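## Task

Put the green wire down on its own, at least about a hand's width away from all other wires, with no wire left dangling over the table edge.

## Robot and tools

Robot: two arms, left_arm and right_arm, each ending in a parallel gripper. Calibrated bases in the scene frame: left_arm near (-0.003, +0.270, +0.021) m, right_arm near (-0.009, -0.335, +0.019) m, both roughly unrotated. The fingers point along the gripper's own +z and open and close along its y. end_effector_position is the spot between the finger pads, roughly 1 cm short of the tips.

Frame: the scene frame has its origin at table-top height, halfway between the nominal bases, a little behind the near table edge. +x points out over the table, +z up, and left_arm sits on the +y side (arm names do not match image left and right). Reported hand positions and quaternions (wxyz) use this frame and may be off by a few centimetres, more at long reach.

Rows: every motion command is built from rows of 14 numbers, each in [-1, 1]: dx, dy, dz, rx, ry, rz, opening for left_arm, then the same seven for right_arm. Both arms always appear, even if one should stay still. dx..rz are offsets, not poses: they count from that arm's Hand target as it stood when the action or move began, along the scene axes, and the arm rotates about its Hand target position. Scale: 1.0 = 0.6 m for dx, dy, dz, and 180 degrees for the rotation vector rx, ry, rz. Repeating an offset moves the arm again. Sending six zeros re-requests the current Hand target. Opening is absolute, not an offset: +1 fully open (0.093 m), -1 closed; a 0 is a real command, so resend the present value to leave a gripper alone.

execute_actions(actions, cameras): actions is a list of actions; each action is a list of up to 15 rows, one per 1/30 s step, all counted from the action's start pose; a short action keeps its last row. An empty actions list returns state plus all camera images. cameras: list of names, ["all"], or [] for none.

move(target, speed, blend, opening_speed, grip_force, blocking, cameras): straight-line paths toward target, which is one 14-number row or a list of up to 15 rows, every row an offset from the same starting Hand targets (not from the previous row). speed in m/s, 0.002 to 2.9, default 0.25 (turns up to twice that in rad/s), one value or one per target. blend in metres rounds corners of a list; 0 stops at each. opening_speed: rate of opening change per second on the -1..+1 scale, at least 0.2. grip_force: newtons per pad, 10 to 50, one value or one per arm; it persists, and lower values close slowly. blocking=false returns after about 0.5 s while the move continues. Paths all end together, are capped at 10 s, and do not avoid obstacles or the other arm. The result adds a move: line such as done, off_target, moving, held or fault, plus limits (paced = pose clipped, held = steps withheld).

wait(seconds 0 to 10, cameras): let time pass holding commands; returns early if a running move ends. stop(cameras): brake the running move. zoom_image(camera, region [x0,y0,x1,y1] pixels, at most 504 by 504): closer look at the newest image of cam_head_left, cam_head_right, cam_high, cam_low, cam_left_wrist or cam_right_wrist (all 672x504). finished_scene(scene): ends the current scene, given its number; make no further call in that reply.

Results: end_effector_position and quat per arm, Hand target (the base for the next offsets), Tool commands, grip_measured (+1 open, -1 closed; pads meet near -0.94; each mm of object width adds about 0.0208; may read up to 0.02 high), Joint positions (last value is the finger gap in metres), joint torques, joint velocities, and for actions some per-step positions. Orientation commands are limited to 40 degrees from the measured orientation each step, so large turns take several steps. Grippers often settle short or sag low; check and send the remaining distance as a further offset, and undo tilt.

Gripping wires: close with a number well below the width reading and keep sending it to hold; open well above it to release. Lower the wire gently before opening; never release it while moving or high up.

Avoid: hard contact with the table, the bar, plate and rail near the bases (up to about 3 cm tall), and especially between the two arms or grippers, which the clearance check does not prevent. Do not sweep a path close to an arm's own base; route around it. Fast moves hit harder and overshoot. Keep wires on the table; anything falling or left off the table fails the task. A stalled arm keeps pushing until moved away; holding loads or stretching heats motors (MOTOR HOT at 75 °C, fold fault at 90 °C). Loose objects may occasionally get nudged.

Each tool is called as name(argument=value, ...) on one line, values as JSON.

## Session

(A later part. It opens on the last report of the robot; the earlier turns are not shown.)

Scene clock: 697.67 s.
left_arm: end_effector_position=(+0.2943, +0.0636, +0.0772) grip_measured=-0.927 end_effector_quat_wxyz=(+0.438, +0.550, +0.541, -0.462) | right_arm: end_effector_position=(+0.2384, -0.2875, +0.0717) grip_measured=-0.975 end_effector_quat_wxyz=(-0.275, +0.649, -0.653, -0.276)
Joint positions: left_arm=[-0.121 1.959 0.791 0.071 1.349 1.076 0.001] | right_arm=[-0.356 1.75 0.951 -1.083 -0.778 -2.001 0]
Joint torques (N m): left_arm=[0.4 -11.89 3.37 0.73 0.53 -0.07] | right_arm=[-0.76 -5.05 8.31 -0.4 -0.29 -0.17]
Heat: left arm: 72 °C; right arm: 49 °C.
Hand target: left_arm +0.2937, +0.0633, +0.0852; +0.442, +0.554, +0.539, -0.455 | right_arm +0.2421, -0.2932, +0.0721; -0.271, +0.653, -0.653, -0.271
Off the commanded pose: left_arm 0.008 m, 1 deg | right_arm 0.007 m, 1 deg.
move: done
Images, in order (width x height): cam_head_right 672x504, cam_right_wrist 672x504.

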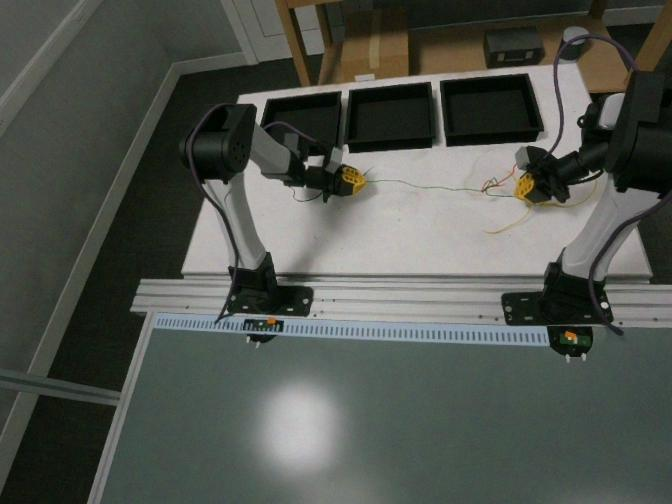

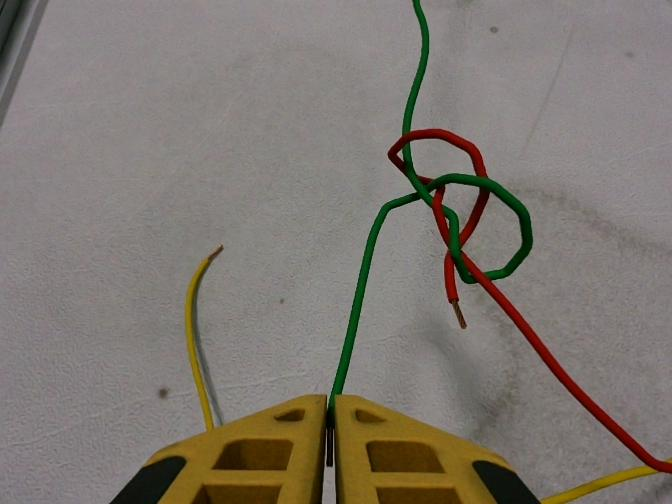

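move(target=[0,0.06,0,0,0,0,-0.932471,0,-0.09,0,0,0,0,-1], speed=0.04, cameras=["cam_right_wrist","cam_head_right"])

zoom_image(camera="cam_head_right", region=[340, 130, 540, 230])

zoom_image(camera="cam_right_wrist", region=[300, 0, 600, 300])

Scene clock: 706.80 s.
left_arm: end_effector_position=(+0.2819, +0.0909, +0.0864) grip_measured=-0.927 end_effector_quat_wxyz=(+0.431, +0.553, +0.537, -0.469) | right_arm: end_effector_position=(+0.2362, -0.3255, +0.0792) grip_measured=-0.975 end_effector_quat_wxyz=(+0.269, -0.616, +0.686, +0.279)
Joint positions: left_arm=[-0.034 1.969 0.914 -0.544 1.374 1.581 0.001] | right_arm=[-0.498 1.789 1.022 -1.207 -0.736 -2.069 0]
Joint torques (N m): left_arm=[2.76 -7.16 6 0.15 0.64 0.14] | right_arm=[-2.69 -5.23 9.02 -0.24 0.27 -0.2]
Heat: left arm: 71 °C; right arm: 48 °C.
Hand target: left_arm +0.2937, +0.0993, +0.0852; +0.442, +0.554, +0.539, -0.455 | right_arm +0.2422, -0.3471, +0.0721; +0.271, -0.653, +0.653, +0.271
Off the commanded pose: left_arm 0.015 m, 2 deg | right_arm 0.024 m, 6 deg.
joint sent to its limit (right arm) — joint 6 (wrist roll), lower limit. The joint targets are off in orientation, not in position.
move: off_target (left_arm, right_arm)
Images, in order (width x height): cam_head_right 672x504, cam_right_wrist 672x504.

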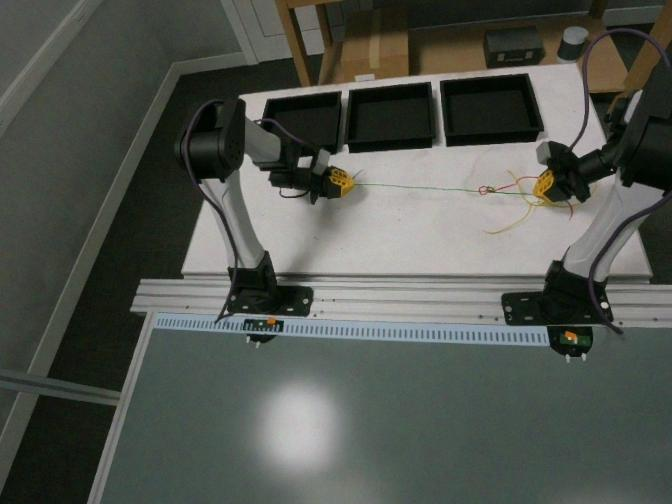

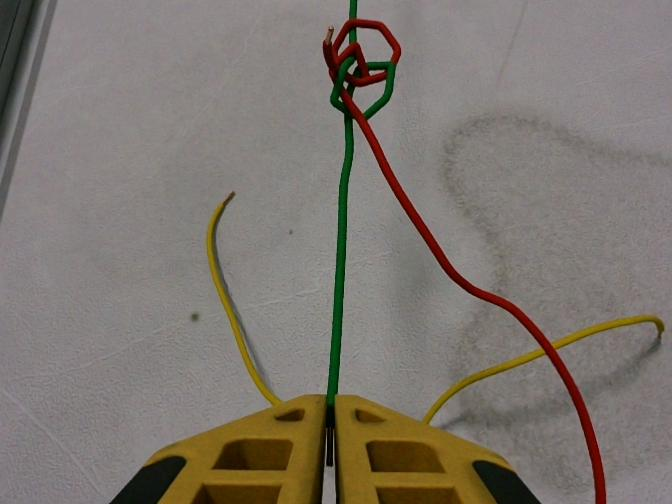

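Scaled by 2.520 from the camera's 672x504 image, which has a finer 960x720 frame.

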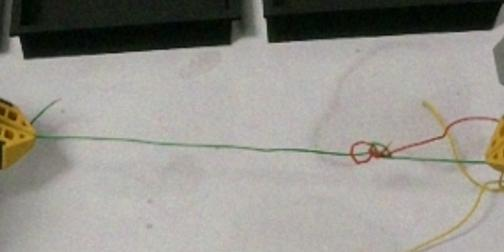

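Scaled by 1.680 from the camera's 672x504 image, which has a finer 960x720 frame.

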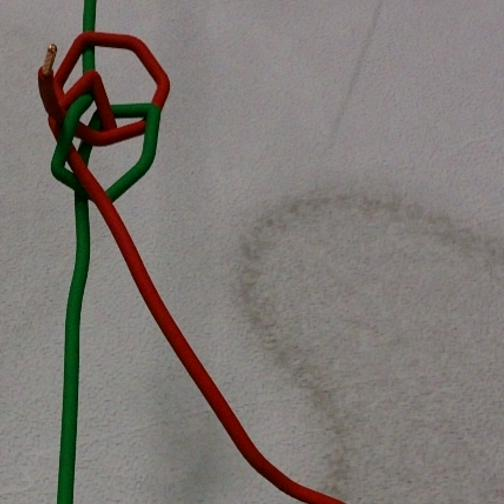

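move(target=[[0,0,0,0,0,0,-0.932471,0,0.08,0,0,0,0,-1],[0,0.03,0,0,0,0,-0.932471,0,-0.04,0,0,0,0,-1],[0,0,0,0,0,0,-0.932471,0,0.08,0,0,0,0,-1],[0,0.04,0,0,0,0,-0.932471,0,-0.04,0,0,0,0,-1],[0,-0.02,0,0,0,0,-0.932471,0,0.08,0,0,0,0,-1]], speed=0.08, blend=0.005, cameras=["cam_right_wrist","cam_head_right"])

zoom_image(camera="cam_right_wrist", region=[250, 0, 500, 250])

Scene clock: 718.93 s.
left_arm: end_effector_position=(+0.2949, +0.0887, +0.0774) grip_measured=-0.927 end_effector_quat_wxyz=(+0.434, +0.547, +0.544, -0.465) | right_arm: end_effector_position=(+0.2396, -0.3013, +0.0687) grip_measured=-0.975 end_effector_quat_wxyz=(-0.259, +0.654, -0.653, -0.280)
Joint positions: left_arm=[-0.039 1.999 0.909 -0.385 1.372 1.449 0.001] | right_arm=[-0.39 1.799 1.003 -1.138 -0.737 -2.057 0]
Joint torques (N m): left_arm=[0.24 -12.62 2.96 0.38 0.65 -0.12] | right_arm=[0.49 -8.32 4.7 -0.17 -0.62 0.05]
Heat: left arm: 70 °C; right arm: 48 °C.
Hand target: left_arm +0.2937, +0.0873, +0.0852; +0.442, +0.554, +0.539, -0.455 | right_arm +0.2422, -0.2991, +0.0722; -0.271, +0.653, -0.653, -0.271
Off the commanded pose: left_arm 0.008 m, 2 deg | right_arm 0.005 m, 2 deg.
move: done
Images, in order (width x height): cam_head_right 672x504, cam_right_wrist 672x504.

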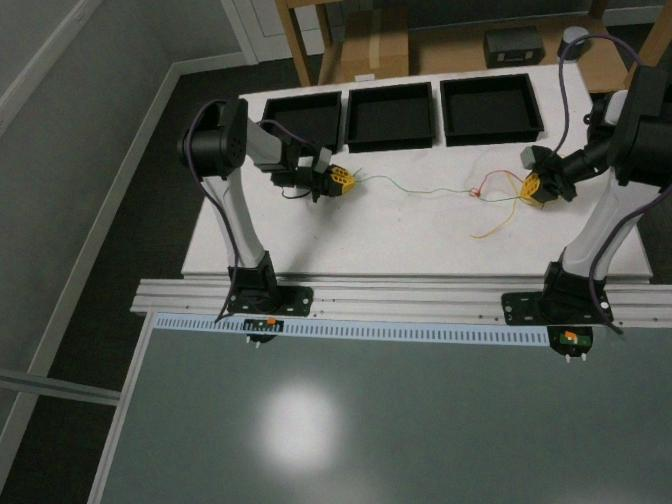

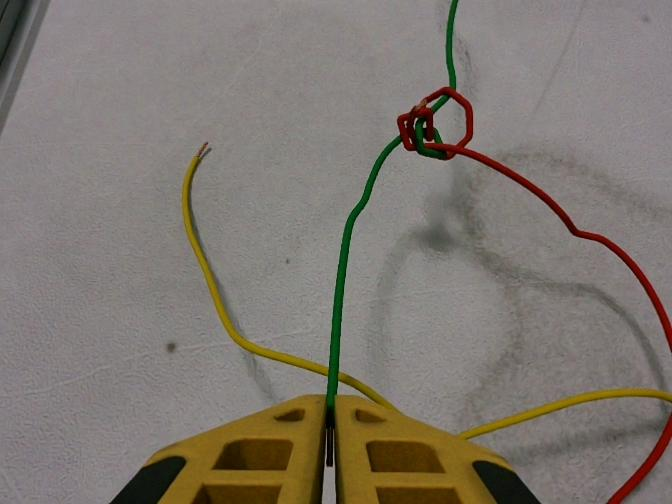

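Scaled by 2.016 from the camera's 672x504 image, which has a finer 960x720 frame.

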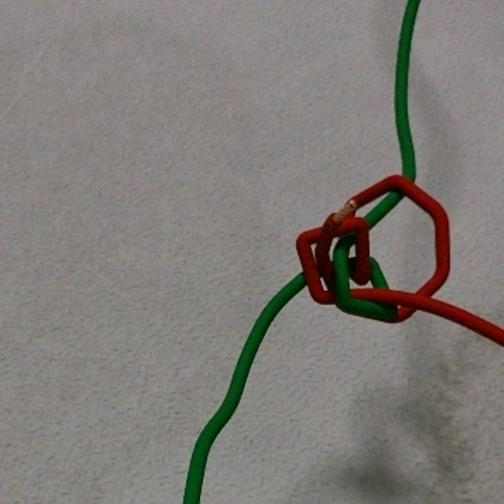

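move(target=[[0,-0.03,-0.02,0,0,0,-0.932471,0,0.06,-0.08,0,0,0,-1],[0,-0.03,-0.02,0,0,0,-0.932471,0,0.06,-0.08,0,0,0,-0.6],[0,-0.03,-0.02,0,0,0,-0.932471,0,0.0,0.02,0,0,0,-0.6],[0,-0.03,-0.02,0,0,0,-0.932471,0,0.1,0.28,0,0,0,0]], speed=0.12, opening_speed=1, cameras=["cam_right_wrist","cam_head_right"])

zoom_image(camera="cam_right_wrist", region=[250, 200, 550, 500])

Scene clock: 732.50 s.
left_arm: end_effector_position=(+0.2955, +0.0706, +0.0674) grip_measured=-0.927 end_effector_quat_wxyz=(+0.437, +0.549, +0.542, -0.462) | right_arm: end_effector_position=(+0.2427, -0.2421, +0.2288) grip_measured=-0.001 end_effector_quat_wxyz=(-0.270, +0.650, -0.661, -0.261)
Joint positions: left_arm=[-0.098 1.999 0.812 0.003 1.357 1.161 0.001] | right_arm=[-0.181 1.517 1.388 -1.543 -0.789 -1.729 0.045]
Joint torques (N m): left_arm=[0.13 -11.82 2.48 0.76 0.65 -0.05] | right_arm=[0.59 -6.23 9.4 -0.04 -0.62 0.02]
Heat: left arm: 71 °C; right arm: 49 °C.
Hand target: left_arm +0.2936, +0.0693, +0.0732; +0.442, +0.554, +0.539, -0.455 | right_arm +0.2422, -0.2391, +0.2401; -0.271, +0.653, -0.653, -0.271
Off the commanded pose: left_arm 0.006 m, 1 deg | right_arm 0.012 m, 2 deg.
joint sent to its limit (right arm) — joint 4 (wrist pitch), lower limit. The joint targets still meet the commanded pose.
move: off_target (right_arm); target 4's new opening was sent with right_arm's hand 0.012 m and 2 deg from that target
Images, in order (width x height): cam_head_right 672x504, cam_right_wrist 672x504.

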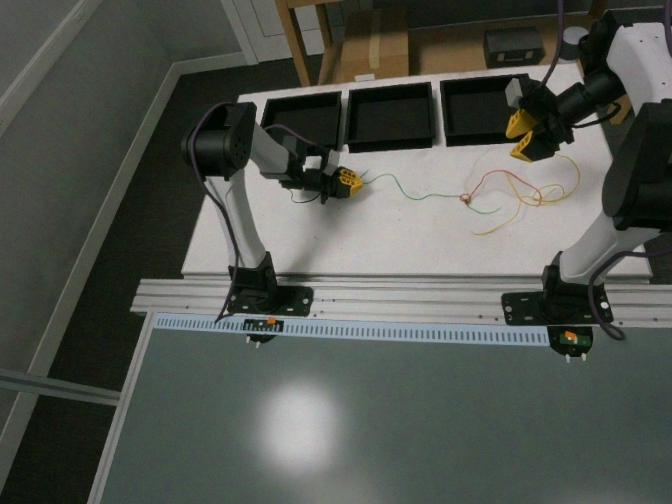

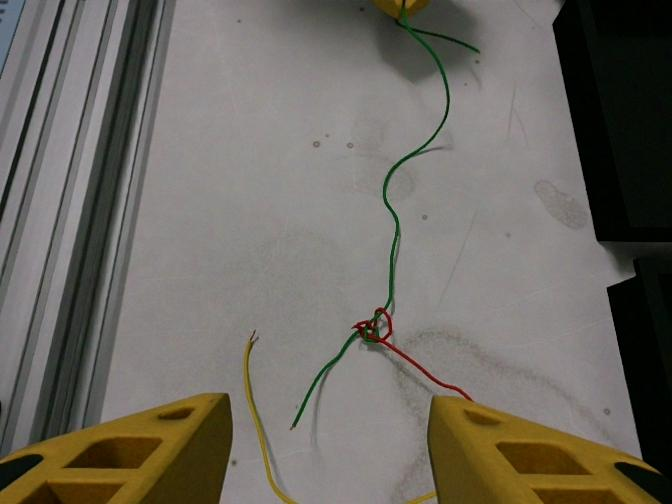

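Scaled by 1.680 from the camera's 672x504 image, which has a finer 960x720 frame.

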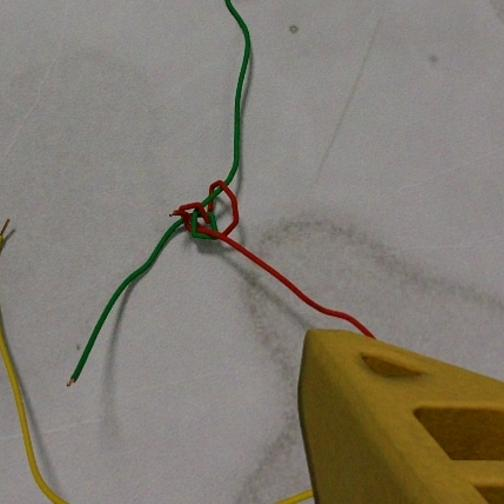

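move(target=[[0,0,0,0,0,0,-0.932471,0.118,-0.03,-0.31,0,0,0,0]], speed=0.15, cameras=["cam_right_wrist"])

Scene clock: 741.03 s.
left_arm: end_effector_position=(+0.2955, +0.0706, +0.0674) grip_measured=-0.927 end_effector_quat_wxyz=(+0.437, +0.549, +0.542, -0.462) | right_arm: end_effector_position=(+0.3113, -0.2552, +0.0574) grip_measured=-0.001 end_effector_quat_wxyz=(-0.263, +0.654, -0.655, -0.272)
Joint positions: left_arm=[-0.098 1.999 0.812 0.003 1.357 1.161 0.001] | right_arm=[-0.181 1.946 1.18 -0.949 -0.79 -1.761 0.045]
Joint torques (N m): left_arm=[0.14 -11.55 2.62 0.85 0.51 -0.07] | right_arm=[-0.69 -7.3 5.6 0.21 -0.58 -0.22]
Heat: left arm: 71 °C; right arm: 48 °C.
Hand target: left_arm +0.2936, +0.0693, +0.0732; +0.442, +0.554, +0.539, -0.455 | right_arm +0.3129, -0.2570, +0.0541; -0.271, +0.653, -0.653, -0.272
Off the commanded pose: left_arm 0.006 m, 1 deg | right_arm 0.004 m, 1 deg.
move: done
Images, in order (width x height): cam_right_wrist 672x504.

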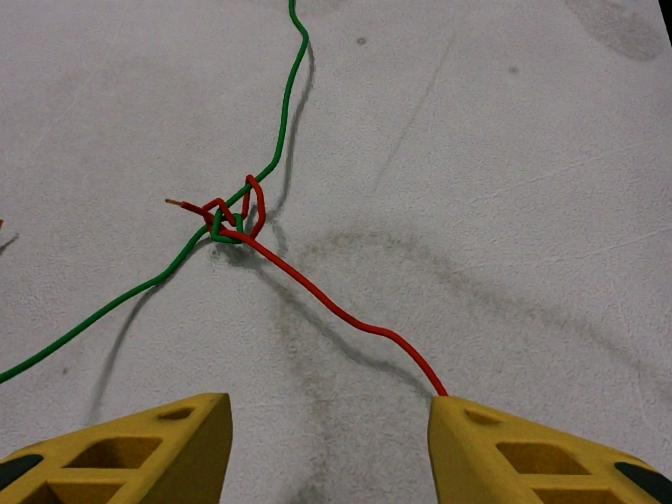

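move(target=[[0,0,0,0,0,0,-0.932471,0,0.04,-0.05,0,0,0,0],[0,0,0,0,0,0,-0.932471,0,0.058,-0.075,0,0,0,0],[0,0,0,0,0,0,-0.932471,0,0.058,-0.075,0,0,0,-1],[0,0,0,0,0,0,-0.932471,0,-0.02,0,0,0,0,-1]], speed=0.1, opening_speed=0.7, cameras=["cam_right_wrist"])

Scene clock: 752.30 s.
left_arm: end_effector_position=(+0.2956, +0.0706, +0.0674) grip_measured=-0.927 end_effector_quat_wxyz=(+0.437, +0.549, +0.543, -0.462) | right_arm: end_effector_position=(+0.3056, -0.2652, +0.0421) grip_measured=-0.974 end_effector_quat_wxyz=(-0.262, +0.643, -0.659, -0.289)
Joint positions: left_arm=[-0.098 1.999 0.812 0.003 1.357 1.161 0.001] | right_arm=[-0.22 1.998 1.166 -0.952 -0.804 -1.811 0]
Joint torques (N m): left_arm=[0.23 -11.67 2.58 0.85 0.52 -0.09] | right_arm=[-0.36 -10.62 8.28 -0.26 -0.4 -0.18]
Heat: left arm: 71 °C; right arm: 49 °C.
Hand target: left_arm +0.2936, +0.0693, +0.0732; +0.442, +0.554, +0.539, -0.455 | right_arm +0.3130, -0.2691, +0.0542; -0.271, +0.653, -0.653, -0.271
Off the commanded pose: left_arm 0.006 m, 1 deg | right_arm 0.015 m, 3 deg.
move: off_target (right_arm)
Images, in order (width x height): cam_right_wrist 672x504.

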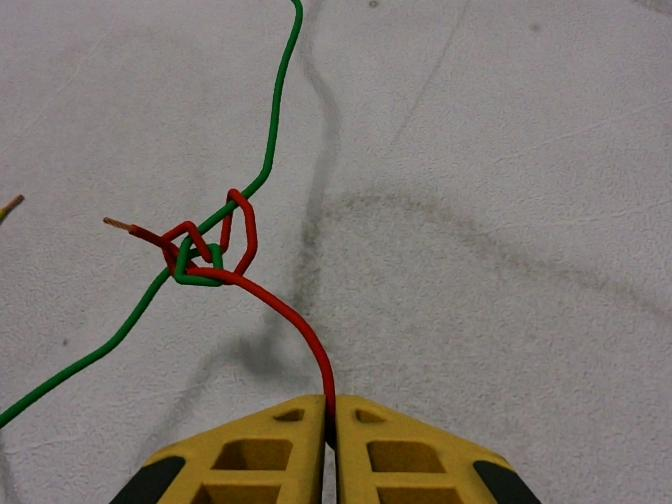

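move(target=[0,0.05,0,0,0,0,-0.932471,0,-0.15,0.02,0,0,0,-1], speed=0.05, cameras=["cam_right_wrist","cam_head_right"])

zoom_image(camera="cam_right_wrist", region=[200, 0, 500, 300])

zoom_image(camera="cam_head_right", region=[360, 130, 560, 230])

Scene clock: 762.03 s.
left_arm: end_effector_position=(+0.2841, +0.0887, +0.0785) grip_measured=-0.927 end_effector_quat_wxyz=(+0.438, +0.558, +0.529, -0.466) | right_arm: end_effector_position=(+0.3026, -0.3300, +0.0755) grip_measured=-0.974 end_effector_quat_wxyz=(+0.275, -0.626, +0.665, +0.302)
Joint positions: left_arm=[-0.04 1.999 0.908 -0.482 1.382 1.577 0.001] | right_arm=[-0.43 2.05 1.345 -1.288 -0.781 -2.069 0]
Joint torques (N m): left_arm=[3.41 -6.56 5.48 0 0.55 0.2] | right_arm=[-4.12 -7.38 9.69 -0.08 0.29 -0.21]
Heat: left arm: 71 °C; right arm: 49 °C.
Hand target: left_arm +0.2936, +0.0993, +0.0732; +0.442, +0.554, +0.539, -0.455 | right_arm +0.3130, -0.3591, +0.0661; -0.271, +0.653, -0.653, -0.272
Off the commanded pose: left_arm 0.015 m, 2 deg | right_arm 0.032 m, 5 deg.
joint sent to its limit (right arm) — joint 6 (wrist roll), lower limit. The joint targets are off in orientation, not in position.
move: off_target (left_arm, right_arm)
Images, in order (width x height): cam_head_right 672x504, cam_right_wrist 672x504.

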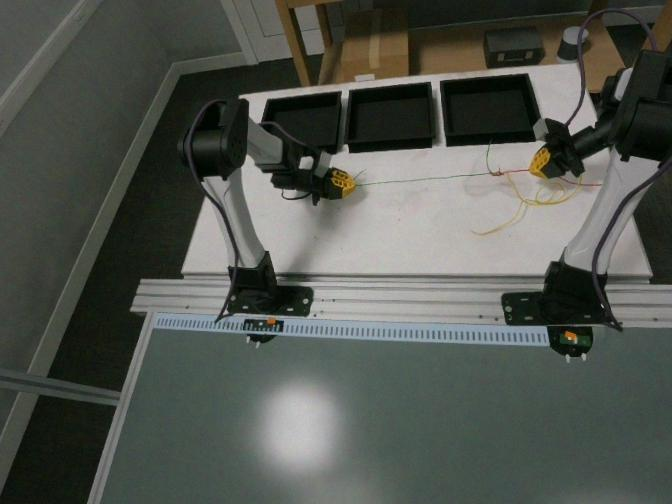

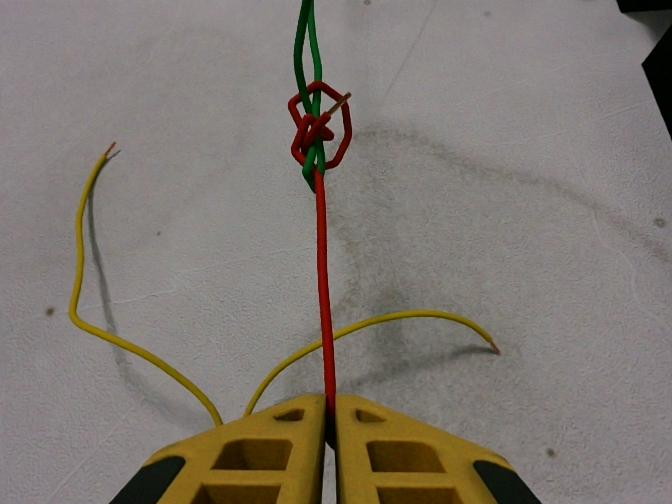

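Scaled by 1.680 from the camera's 672x504 image, which has a finer 960x720 frame.

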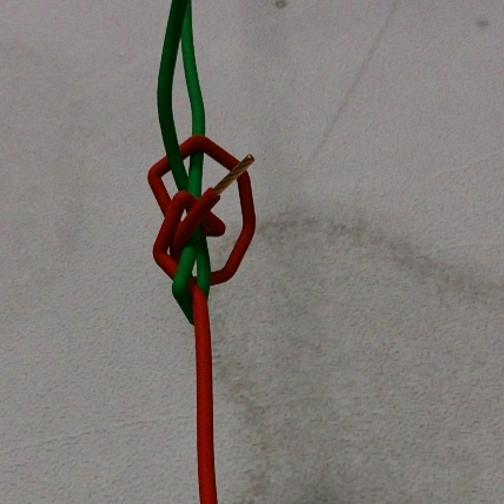

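Scaled by 2.520 from the camera's 672x504 image, which has a finer 960x720 frame.

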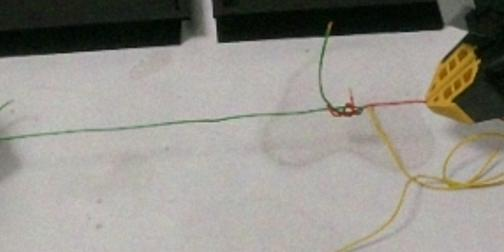

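move(target=[[0,-0.05,-0.01,0,0,0,-0.932471,0,0.1,-0.08,0,0,0,-1],[0,-0.05,-0.01,0,0,0,-0.932471,0,0.1,-0.09,0,0,0,-0.5],[0,-0.05,-0.01,0,0,0,-0.932471,0,0.04,0.0,0,0,0,-0.5],[0,-0.05,-0.01,0,0,0,-0.932471,-0.03,0.22,0.28,0,0,0,0]], speed=0.12, opening_speed=1, cameras=["cam_right_wrist","cam_head_right"])

zoom_image(camera="cam_right_wrist", region=[250, 200, 450, 400])

Scene clock: 795.80 s.
left_arm: end_effector_position=(+0.2969, +0.0703, +0.0676) grip_measured=-0.927 end_effector_quat_wxyz=(+0.443, +0.553, +0.537, -0.457) | right_arm: end_effector_position=(+0.2956, -0.2299, +0.2197) grip_measured=-0.001 end_effector_quat_wxyz=(-0.258, +0.653, -0.656, -0.277)
Joint positions: left_arm=[-0.098 1.999 0.808 0.029 1.356 1.16 0.001] | right_arm=[-0.117 1.736 1.582 -1.514 -0.795 -1.676 0.045]
Joint torques (N m): left_arm=[0.28 -9.61 2.47 0.86 0.57 -0.07] | right_arm=[0.49 -8.8 9.57 -0.04 -0.63 0.04]
Heat: left arm: 66 °C; right arm: 49 °C.
Hand target: left_arm +0.2937, +0.0692, +0.0672; +0.442, +0.554, +0.539, -0.455 | right_arm +0.2950, -0.2271, +0.2341; -0.271, +0.653, -0.653, -0.272
Off the commanded pose: left_arm 0.004 m, 0 deg | right_arm 0.015 m, 2 deg.
move: off_target (right_arm); target 4's new opening was sent with right_arm's hand 0.015 m and 2 deg from that target
Images, in order (width x height): cam_head_right 672x504, cam_right_wrist 672x504.

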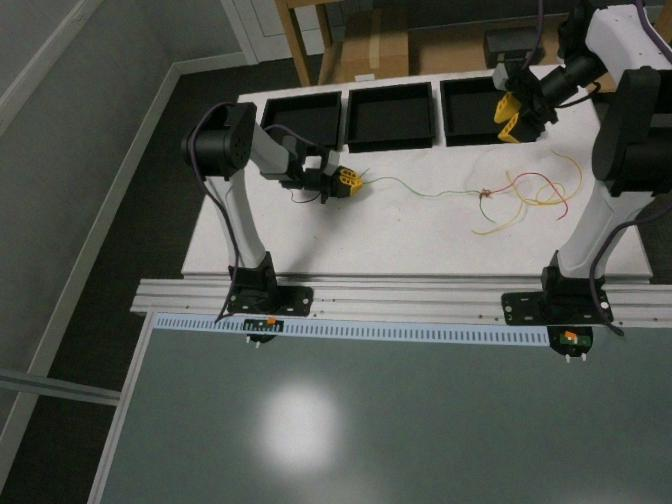

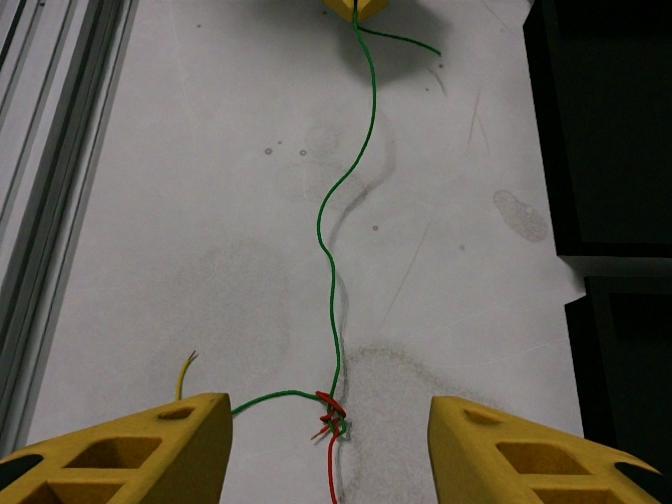

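Scaled by 2.520 from the camera's 672x504 image, which has a finer 960x720 frame.

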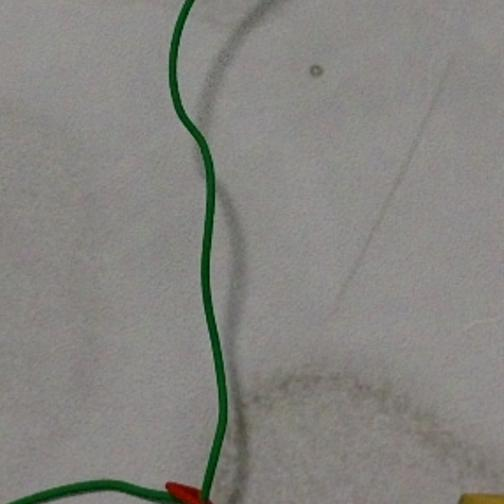

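execute_actions(actions=[], cameras=["cam_right_wrist","cam_left_wrist","cam_head_right"])

zoom_image(camera="cam_right_wrist", region=[200, 300, 460, 500])

Scene clock: 820.70 s.
left_arm: end_effector_position=(+0.2969, +0.0703, +0.0676) grip_measured=-0.927 end_effector_quat_wxyz=(+0.443, +0.553, +0.537, -0.457) | right_arm: end_effector_position=(+0.2956, -0.2299, +0.2197) grip_measured=-0.001 end_effector_quat_wxyz=(-0.258, +0.653, -0.656, -0.277)
Joint positions: left_arm=[-0.098 1.999 0.808 0.029 1.356 1.16 0.001] | right_arm=[-0.117 1.736 1.582 -1.514 -0.795 -1.676 0.045]
Joint velocities: within noise
Joint torques (N m): left_arm=[0.21 -9.8 2.58 0.79 0.55 -0.1] | right_arm=[0.42 -8.85 9.54 -0.05 -0.61 0.05]
Heat: left arm: 66 °C; right arm: 50 °C.
Hand target: left_arm +0.2937, +0.0692, +0.0672; +0.442, +0.554, +0.539, -0.455 | right_arm +0.2950, -0.2271, +0.2341; -0.271, +0.653, -0.653, -0.272
Tool commands: left_gripper/opening=-0.932471 right_gripper/opening=+0.0
Off the commanded pose: left_arm 0.004 m, 0 deg | right_arm 0.015 m, 2 deg.
Images, in order (width x height): cam_head_right 672x504, cam_left_wrist 672x504, cam_right_wrist 672x504.

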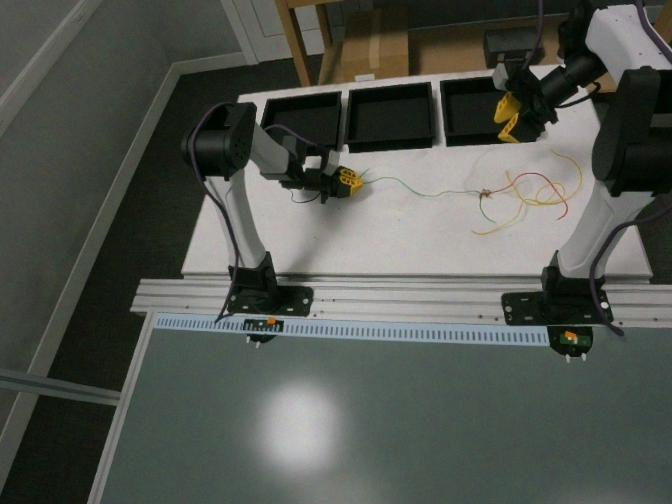

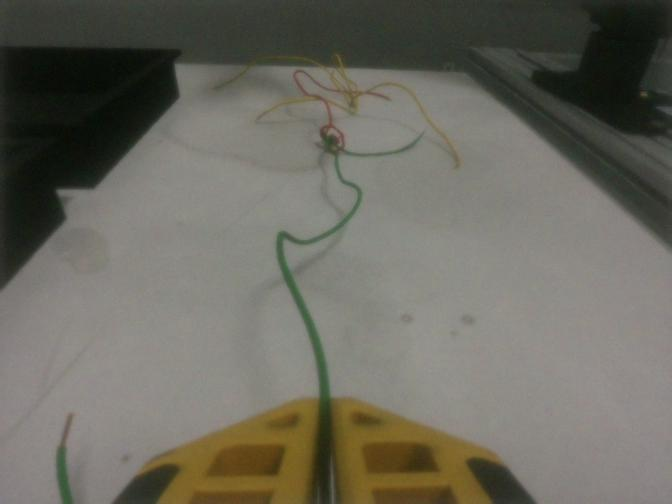

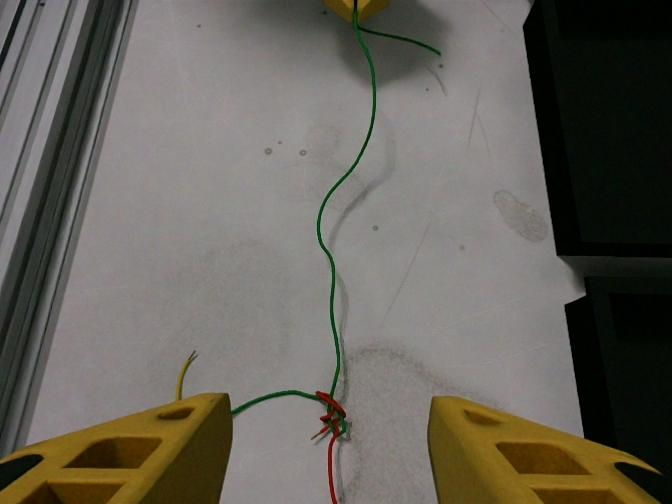

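Scaled by 1.938 from the camera's 672x504 image, which has a finer 960x720 frame.

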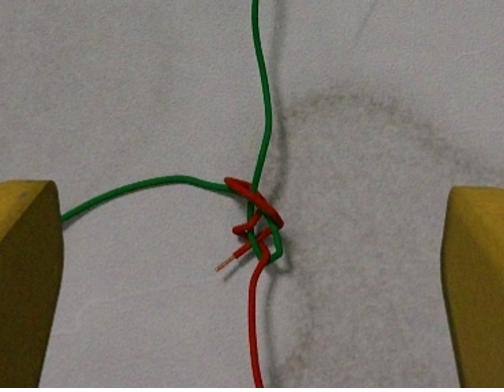

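move(target=[[0,0,0,0,0,0,-0.932471,-0.005,-0.018,-0.3,0,0,0,0],[0,0,0,0,0,0,-0.932471,-0.005,-0.018,-0.38,0,0,0,-0.3],[0,0,0,0,0,0,-0.932471,-0.005,-0.018,-0.38,0,0,0,-0.88]], speed=[0.2,0.08,0.08], cameras=["cam_right_wrist"])

zoom_image(camera="cam_right_wrist", region=[200, 300, 460, 500])

Scene clock: 840.30 s.
left_arm: end_effector_position=(+0.2969, +0.0703, +0.0676) grip_measured=-0.927 end_effector_quat_wxyz=(+0.443, +0.553, +0.537, -0.457) | right_arm: end_effector_position=(+0.2922, -0.2371, +0.0118) grip_measured=-0.873 end_effector_quat_wxyz=(-0.269, +0.655, -0.652, -0.271)
Joint positions: left_arm=[-0.098 1.999 0.808 0.029 1.356 1.16 0.001] | right_arm=[-0.129 1.969 0.988 -0.675 -0.804 -1.692 0.003]
Joint torques (N m): left_arm=[0.13 -9.58 2.8 0.87 0.53 -0.1] | right_arm=[-0.18 -6.58 4.63 0.36 -0.53 -0.06]
Heat: left arm: 67 °C; right arm: 50 °C.
Hand target: left_arm +0.2937, +0.0692, +0.0672; +0.442, +0.554, +0.539, -0.455 | right_arm +0.2919, -0.2378, +0.0061; -0.271, +0.653, -0.653, -0.272
Off the commanded pose: left_arm 0.003 m, 0 deg | right_arm 0.006 m, 0 deg.
move: done
Images, in order (width x height): cam_right_wrist 672x504.

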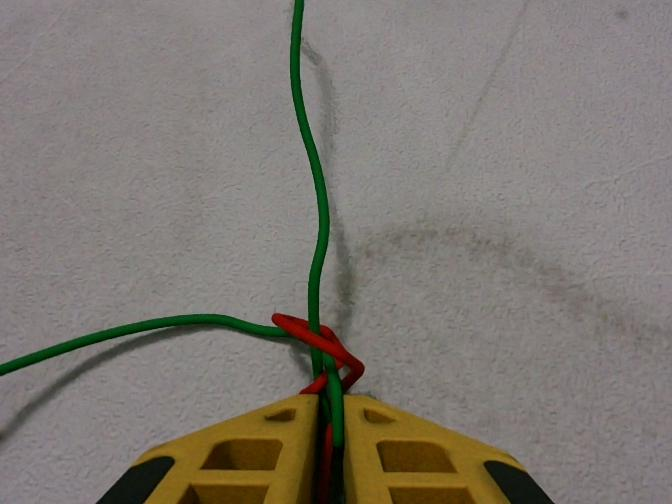

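Scaled by 1.938 from the camera's 672x504 image, which has a finer 960x720 frame.

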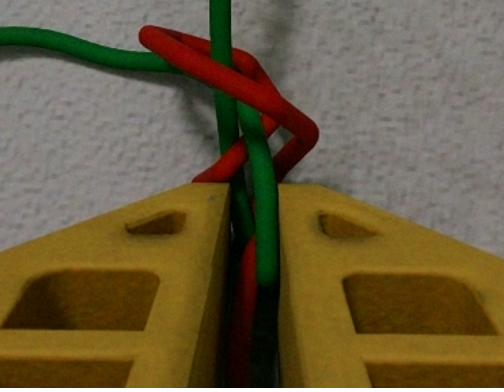

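move(target=[[0,0,0,0,0,0,-0.932471,0,0,0,0,0,0,-0.3],[0,0,0,0,0,0,-0.932471,0,0,0.08,0,0,0,-0.3],[0,0,0,0,0,0,-0.932471,-0.01,0.071,0.08,0,0,0,-0.3],[0,0,0,0,0,0,-0.932471,-0.01,0.071,0,0,0,0,-0.3],[0,0,0,0,0,0,-0.932471,-0.01,0.071,0,0,0,0,-0.89]], speed=0.1, cameras=["cam_right_wrist"])

zoom_image(camera="cam_right_wrist", region=[200, 300, 460, 500])

Scene clock: 860.67 s.
left_arm: end_effector_position=(+0.2969, +0.0703, +0.0676) grip_measured=-0.927 end_effector_quat_wxyz=(+0.443, +0.553, +0.537, -0.457) | right_arm: end_effector_position=(+0.2891, -0.1965, +0.0121) grip_measured=-0.883 end_effector_quat_wxyz=(-0.274, +0.657, -0.649, -0.266)
Joint positions: left_arm=[-0.098 1.999 0.808 0.029 1.356 1.16 0.001] | right_arm=[0.006 1.915 0.913 -0.497 -0.806 -1.498 0.003]
Joint torques (N m): left_arm=[0.03 -9.7 2.56 0.79 0.52 -0.04] | right_arm=[0.55 -6.19 4.51 0.59 -0.51 0.07]
Heat: left arm: 67 °C; right arm: 51 °C.
Hand target: left_arm +0.2937, +0.0692, +0.0672; +0.442, +0.554, +0.539, -0.455 | right_arm +0.2860, -0.1953, +0.0061; -0.271, +0.653, -0.653, -0.271
Off the commanded pose: left_arm 0.003 m, 0 deg | right_arm 0.007 m, 1 deg.
move: done
Images, in order (width x height): cam_right_wrist 672x504.

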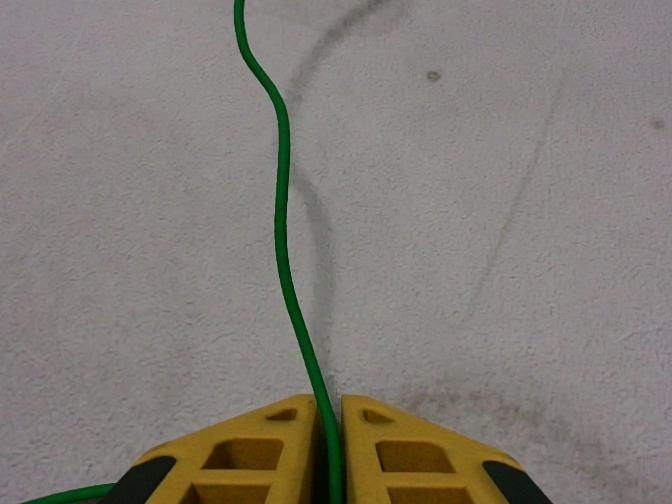

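Scaled by 1.938 from the camera's 672x504 image, which has a finer 960x720 frame.

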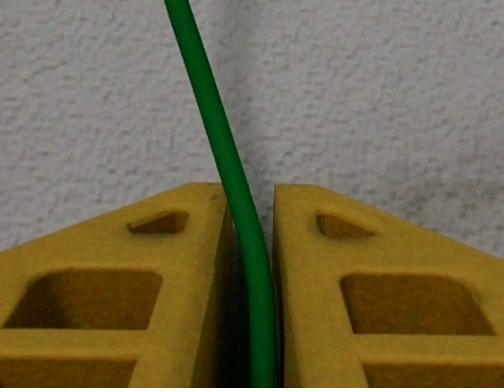

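move(target=[0,0.07,0,0,0,0,-0.932471,0.005,-0.13,0,0,0,0,-0.89], speed=0.06, cameras=["cam_right_wrist","cam_left_wrist","cam_head_right"])

zoom_image(camera="cam_head_right", region=[420, 90, 620, 250])

Scene clock: 869.03 s.
left_arm: end_effector_position=(+0.2787, +0.0917, +0.0702) grip_measured=-0.927 end_effector_quat_wxyz=(+0.431, +0.563, +0.523, -0.473) | right_arm: end_effector_position=(+0.2757, -0.2346, +0.0271) grip_measured=-0.884 end_effector_quat_wxyz=(-0.305, +0.638, -0.626, -0.329)
Joint positions: left_arm=[-0.031 2.06 0.955 -0.644 1.379 1.752 0.001] | right_arm=[-0.178 1.989 0.99 -0.807 -0.934 -1.841 0.003]
Joint torques (N m): left_arm=[5.56 -7.66 5.3 -0.29 0.52 0.23] | right_arm=[-6.89 -6.12 7.94 0.1 0.84 -0.15]
Heat: left arm: 67 °C; right arm: 50 °C.
Hand target: left_arm +0.2937, +0.1112, +0.0673; +0.442, +0.554, +0.539, -0.455 | right_arm +0.2890, -0.2732, +0.0062; -0.271, +0.653, -0.653, -0.272
Off the commanded pose: left_arm 0.025 m, 3 deg | right_arm 0.046 m, 8 deg.
move: off_target (left_arm, right_arm)
Images, in order (width x height): cam_head_right 672x504, cam_left_wrist 672x504, cam_right_wrist 672x504.

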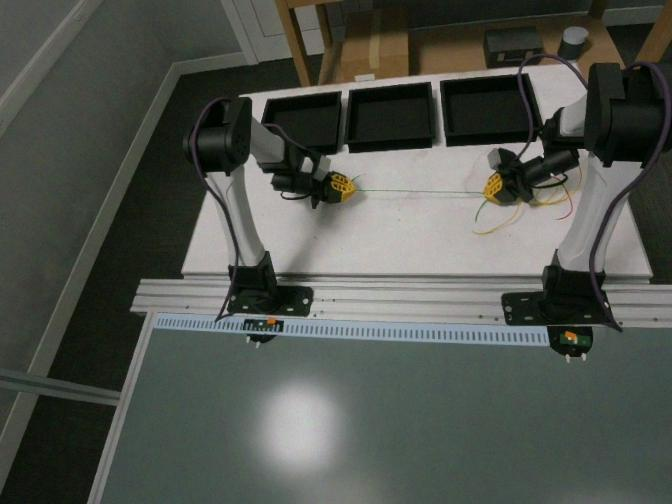

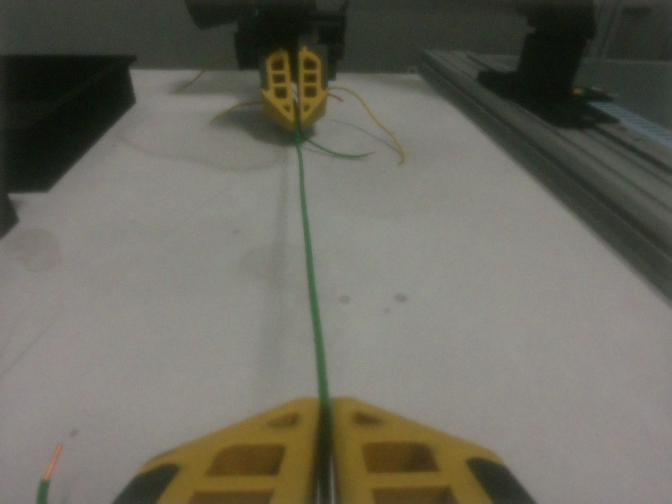

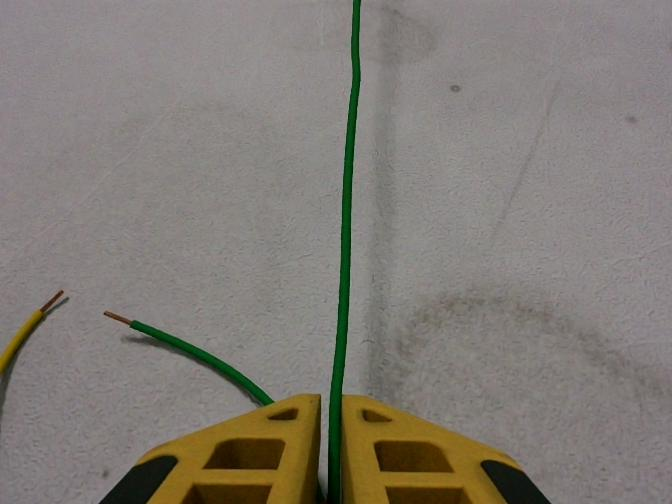

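Scaled by 2.520 from the camera's 672x504 image, which has a finer 960x720 frame.

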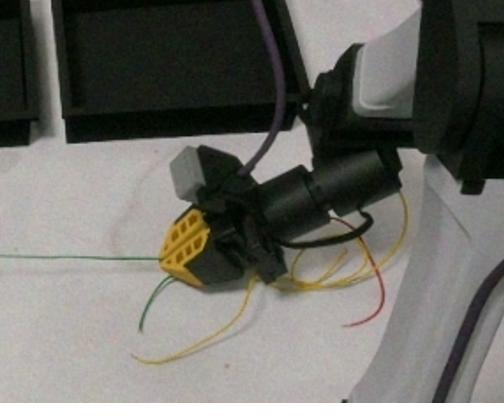

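move(target=[[0,0.03,0,0,0,0,-0.932471,0.01,-0.05,0,0,0,0,-0.89],[0,-0.07,0,0,0,0,-0.932471,-0.01,0.05,0.02,0,0,0,-0.89],[0,-0.07,0,0,0,0,-0.932471,-0.01,0.06,0.02,0,0,0,-0.3],[0,-0.07,0,0,0,0,-0.932471,-0.01,0.06,0.08,0,0,0,-0.0]], speed=0.1, cameras=["cam_right_wrist","cam_head_right"])

zoom_image(camera="cam_right_wrist", region=[200, 250, 500, 500])

Scene clock: 884.87 s.
left_arm: end_effector_position=(+0.2940, +0.0706, +0.0587) grip_measured=-0.931 end_effector_quat_wxyz=(+0.434, +0.547, +0.545, -0.465) | right_arm: end_effector_position=(+0.2759, -0.2380, +0.0418) grip_measured=-0.001 end_effector_quat_wxyz=(-0.260, +0.652, -0.655, -0.280)
Joint positions: left_arm=[-0.098 2.028 0.806 0.027 1.357 1.163 0.001] | right_arm=[-0.138 1.861 0.984 -0.815 -0.8 -1.708 0.045]
Joint torques (N m): left_arm=[0.23 -12.42 2.69 0.84 0.54 -0.04] | right_arm=[0.28 -9.25 8.18 -0.08 -0.53 0.03]
Heat: left arm: 69 °C; right arm: 50 °C.
Hand target: left_arm +0.2937, +0.0693, +0.0672; +0.442, +0.554, +0.539, -0.455 | right_arm +0.2830, -0.2372, +0.0541; -0.271, +0.653, -0.653, -0.272
Off the commanded pose: left_arm 0.009 m, 2 deg | right_arm 0.014 m, 2 deg.
move: off_target (right_arm); target 4's new opening was sent with right_arm's hand 0.014 m and 2 deg from that target
Images, in order (width x height): cam_head_right 672x504, cam_right_wrist 672x504.

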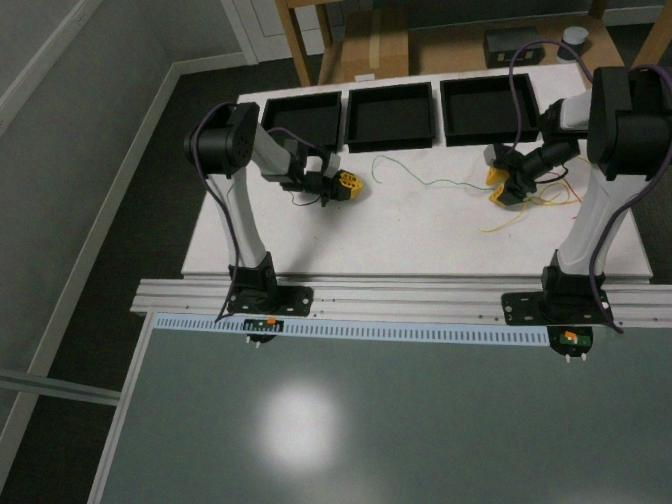

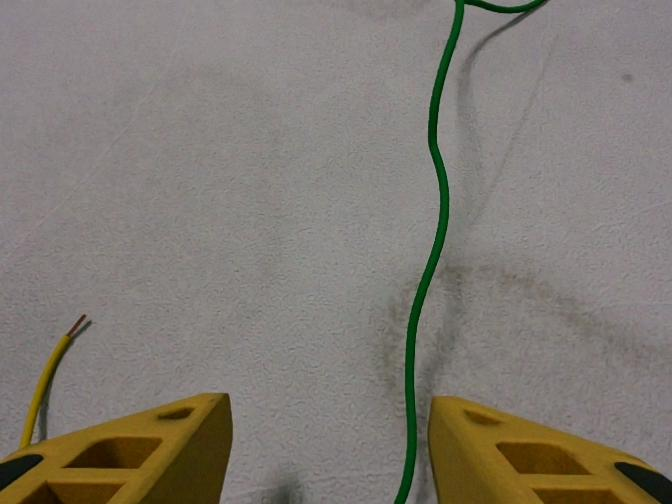

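Scaled by 1.680 from the camera's 672x504 image, which has a finer 960x720 frame.

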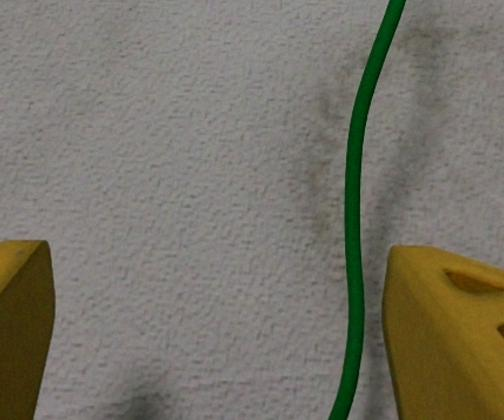

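move(target=[0,0.08,0.03,0,0,0,-0.932471,0.01,-0.02,0.3,0,0,0,0], cameras=["cam_right_wrist","cam_head_right","cam_left_wrist"])

zoom_image(camera="cam_right_wrist", region=[200, 300, 460, 500])

Scene clock: 895.83 s.
left_arm: end_effector_position=(+0.2885, +0.1160, +0.0865) grip_measured=-0.931 end_effector_quat_wxyz=(+0.439, +0.549, +0.543, -0.459) | right_arm: end_effector_position=(+0.2904, -0.2471, +0.2253) grip_measured=-0.001 end_effector_quat_wxyz=(-0.271, +0.646, -0.661, -0.268)
Joint positions: left_arm=[0.052 2.034 1.009 -0.84 1.36 1.863 0.001] | right_arm=[-0.181 1.706 1.565 -1.543 -0.8 -1.728 0.045]
Joint torques (N m): left_arm=[0.9 -7.51 5.46 -0.28 0.7 0.2] | right_arm=[-0.68 -7.98 8.39 -0.07 -0.52 -0.22]
Heat: left arm: 72 °C; right arm: 51 °C.
Hand target: left_arm +0.2937, +0.1173, +0.0852; +0.442, +0.554, +0.539, -0.455 | right_arm +0.2891, -0.2493, +0.2341; -0.271, +0.653, -0.653, -0.272
Off the commanded pose: left_arm 0.005 m, 1 deg | right_arm 0.009 m, 1 deg.
joint sent to its limit (right arm) — joint 4 (wrist pitch), lower limit. The joint targets still meet the commanded pose.
move: done
Images, in order (width x height): cam_head_right 672x504, cam_left_wrist 672x504, cam_right_wrist 672x504.

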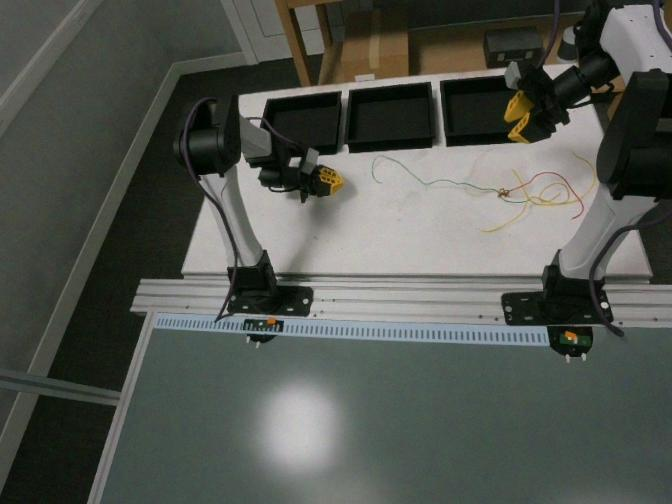

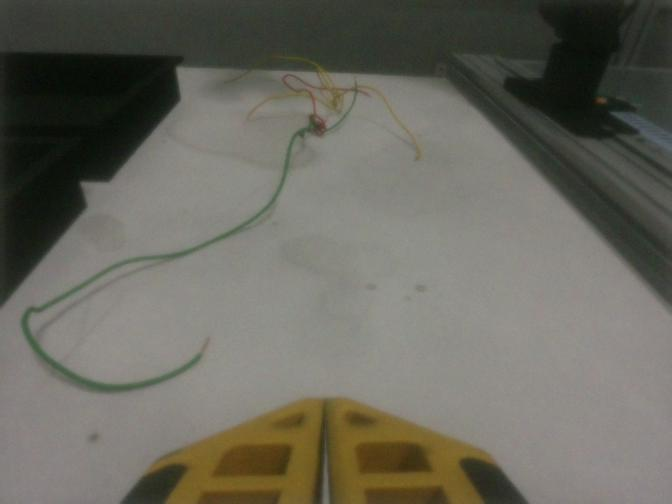

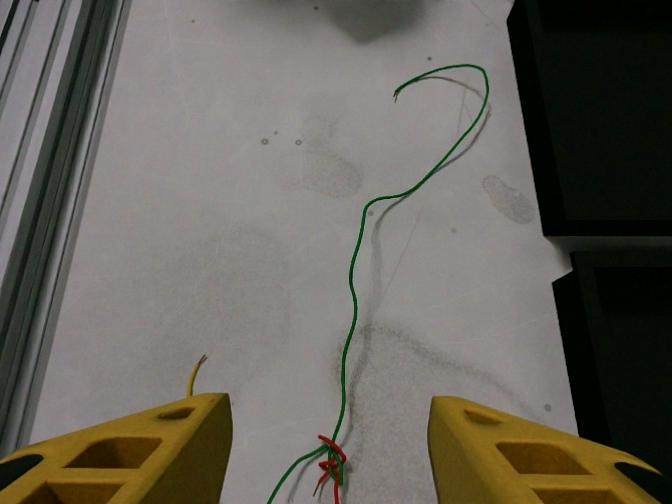

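Scaled by 1.938 from the camera's 672x504 image, which has a finer 960x720 frame.

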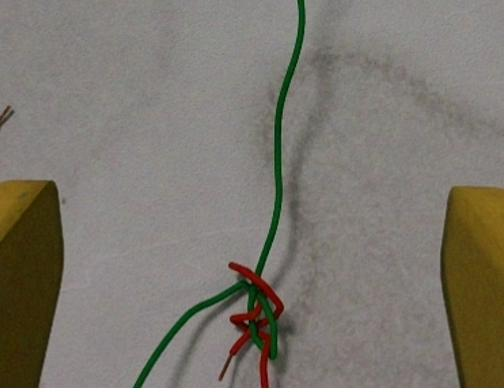

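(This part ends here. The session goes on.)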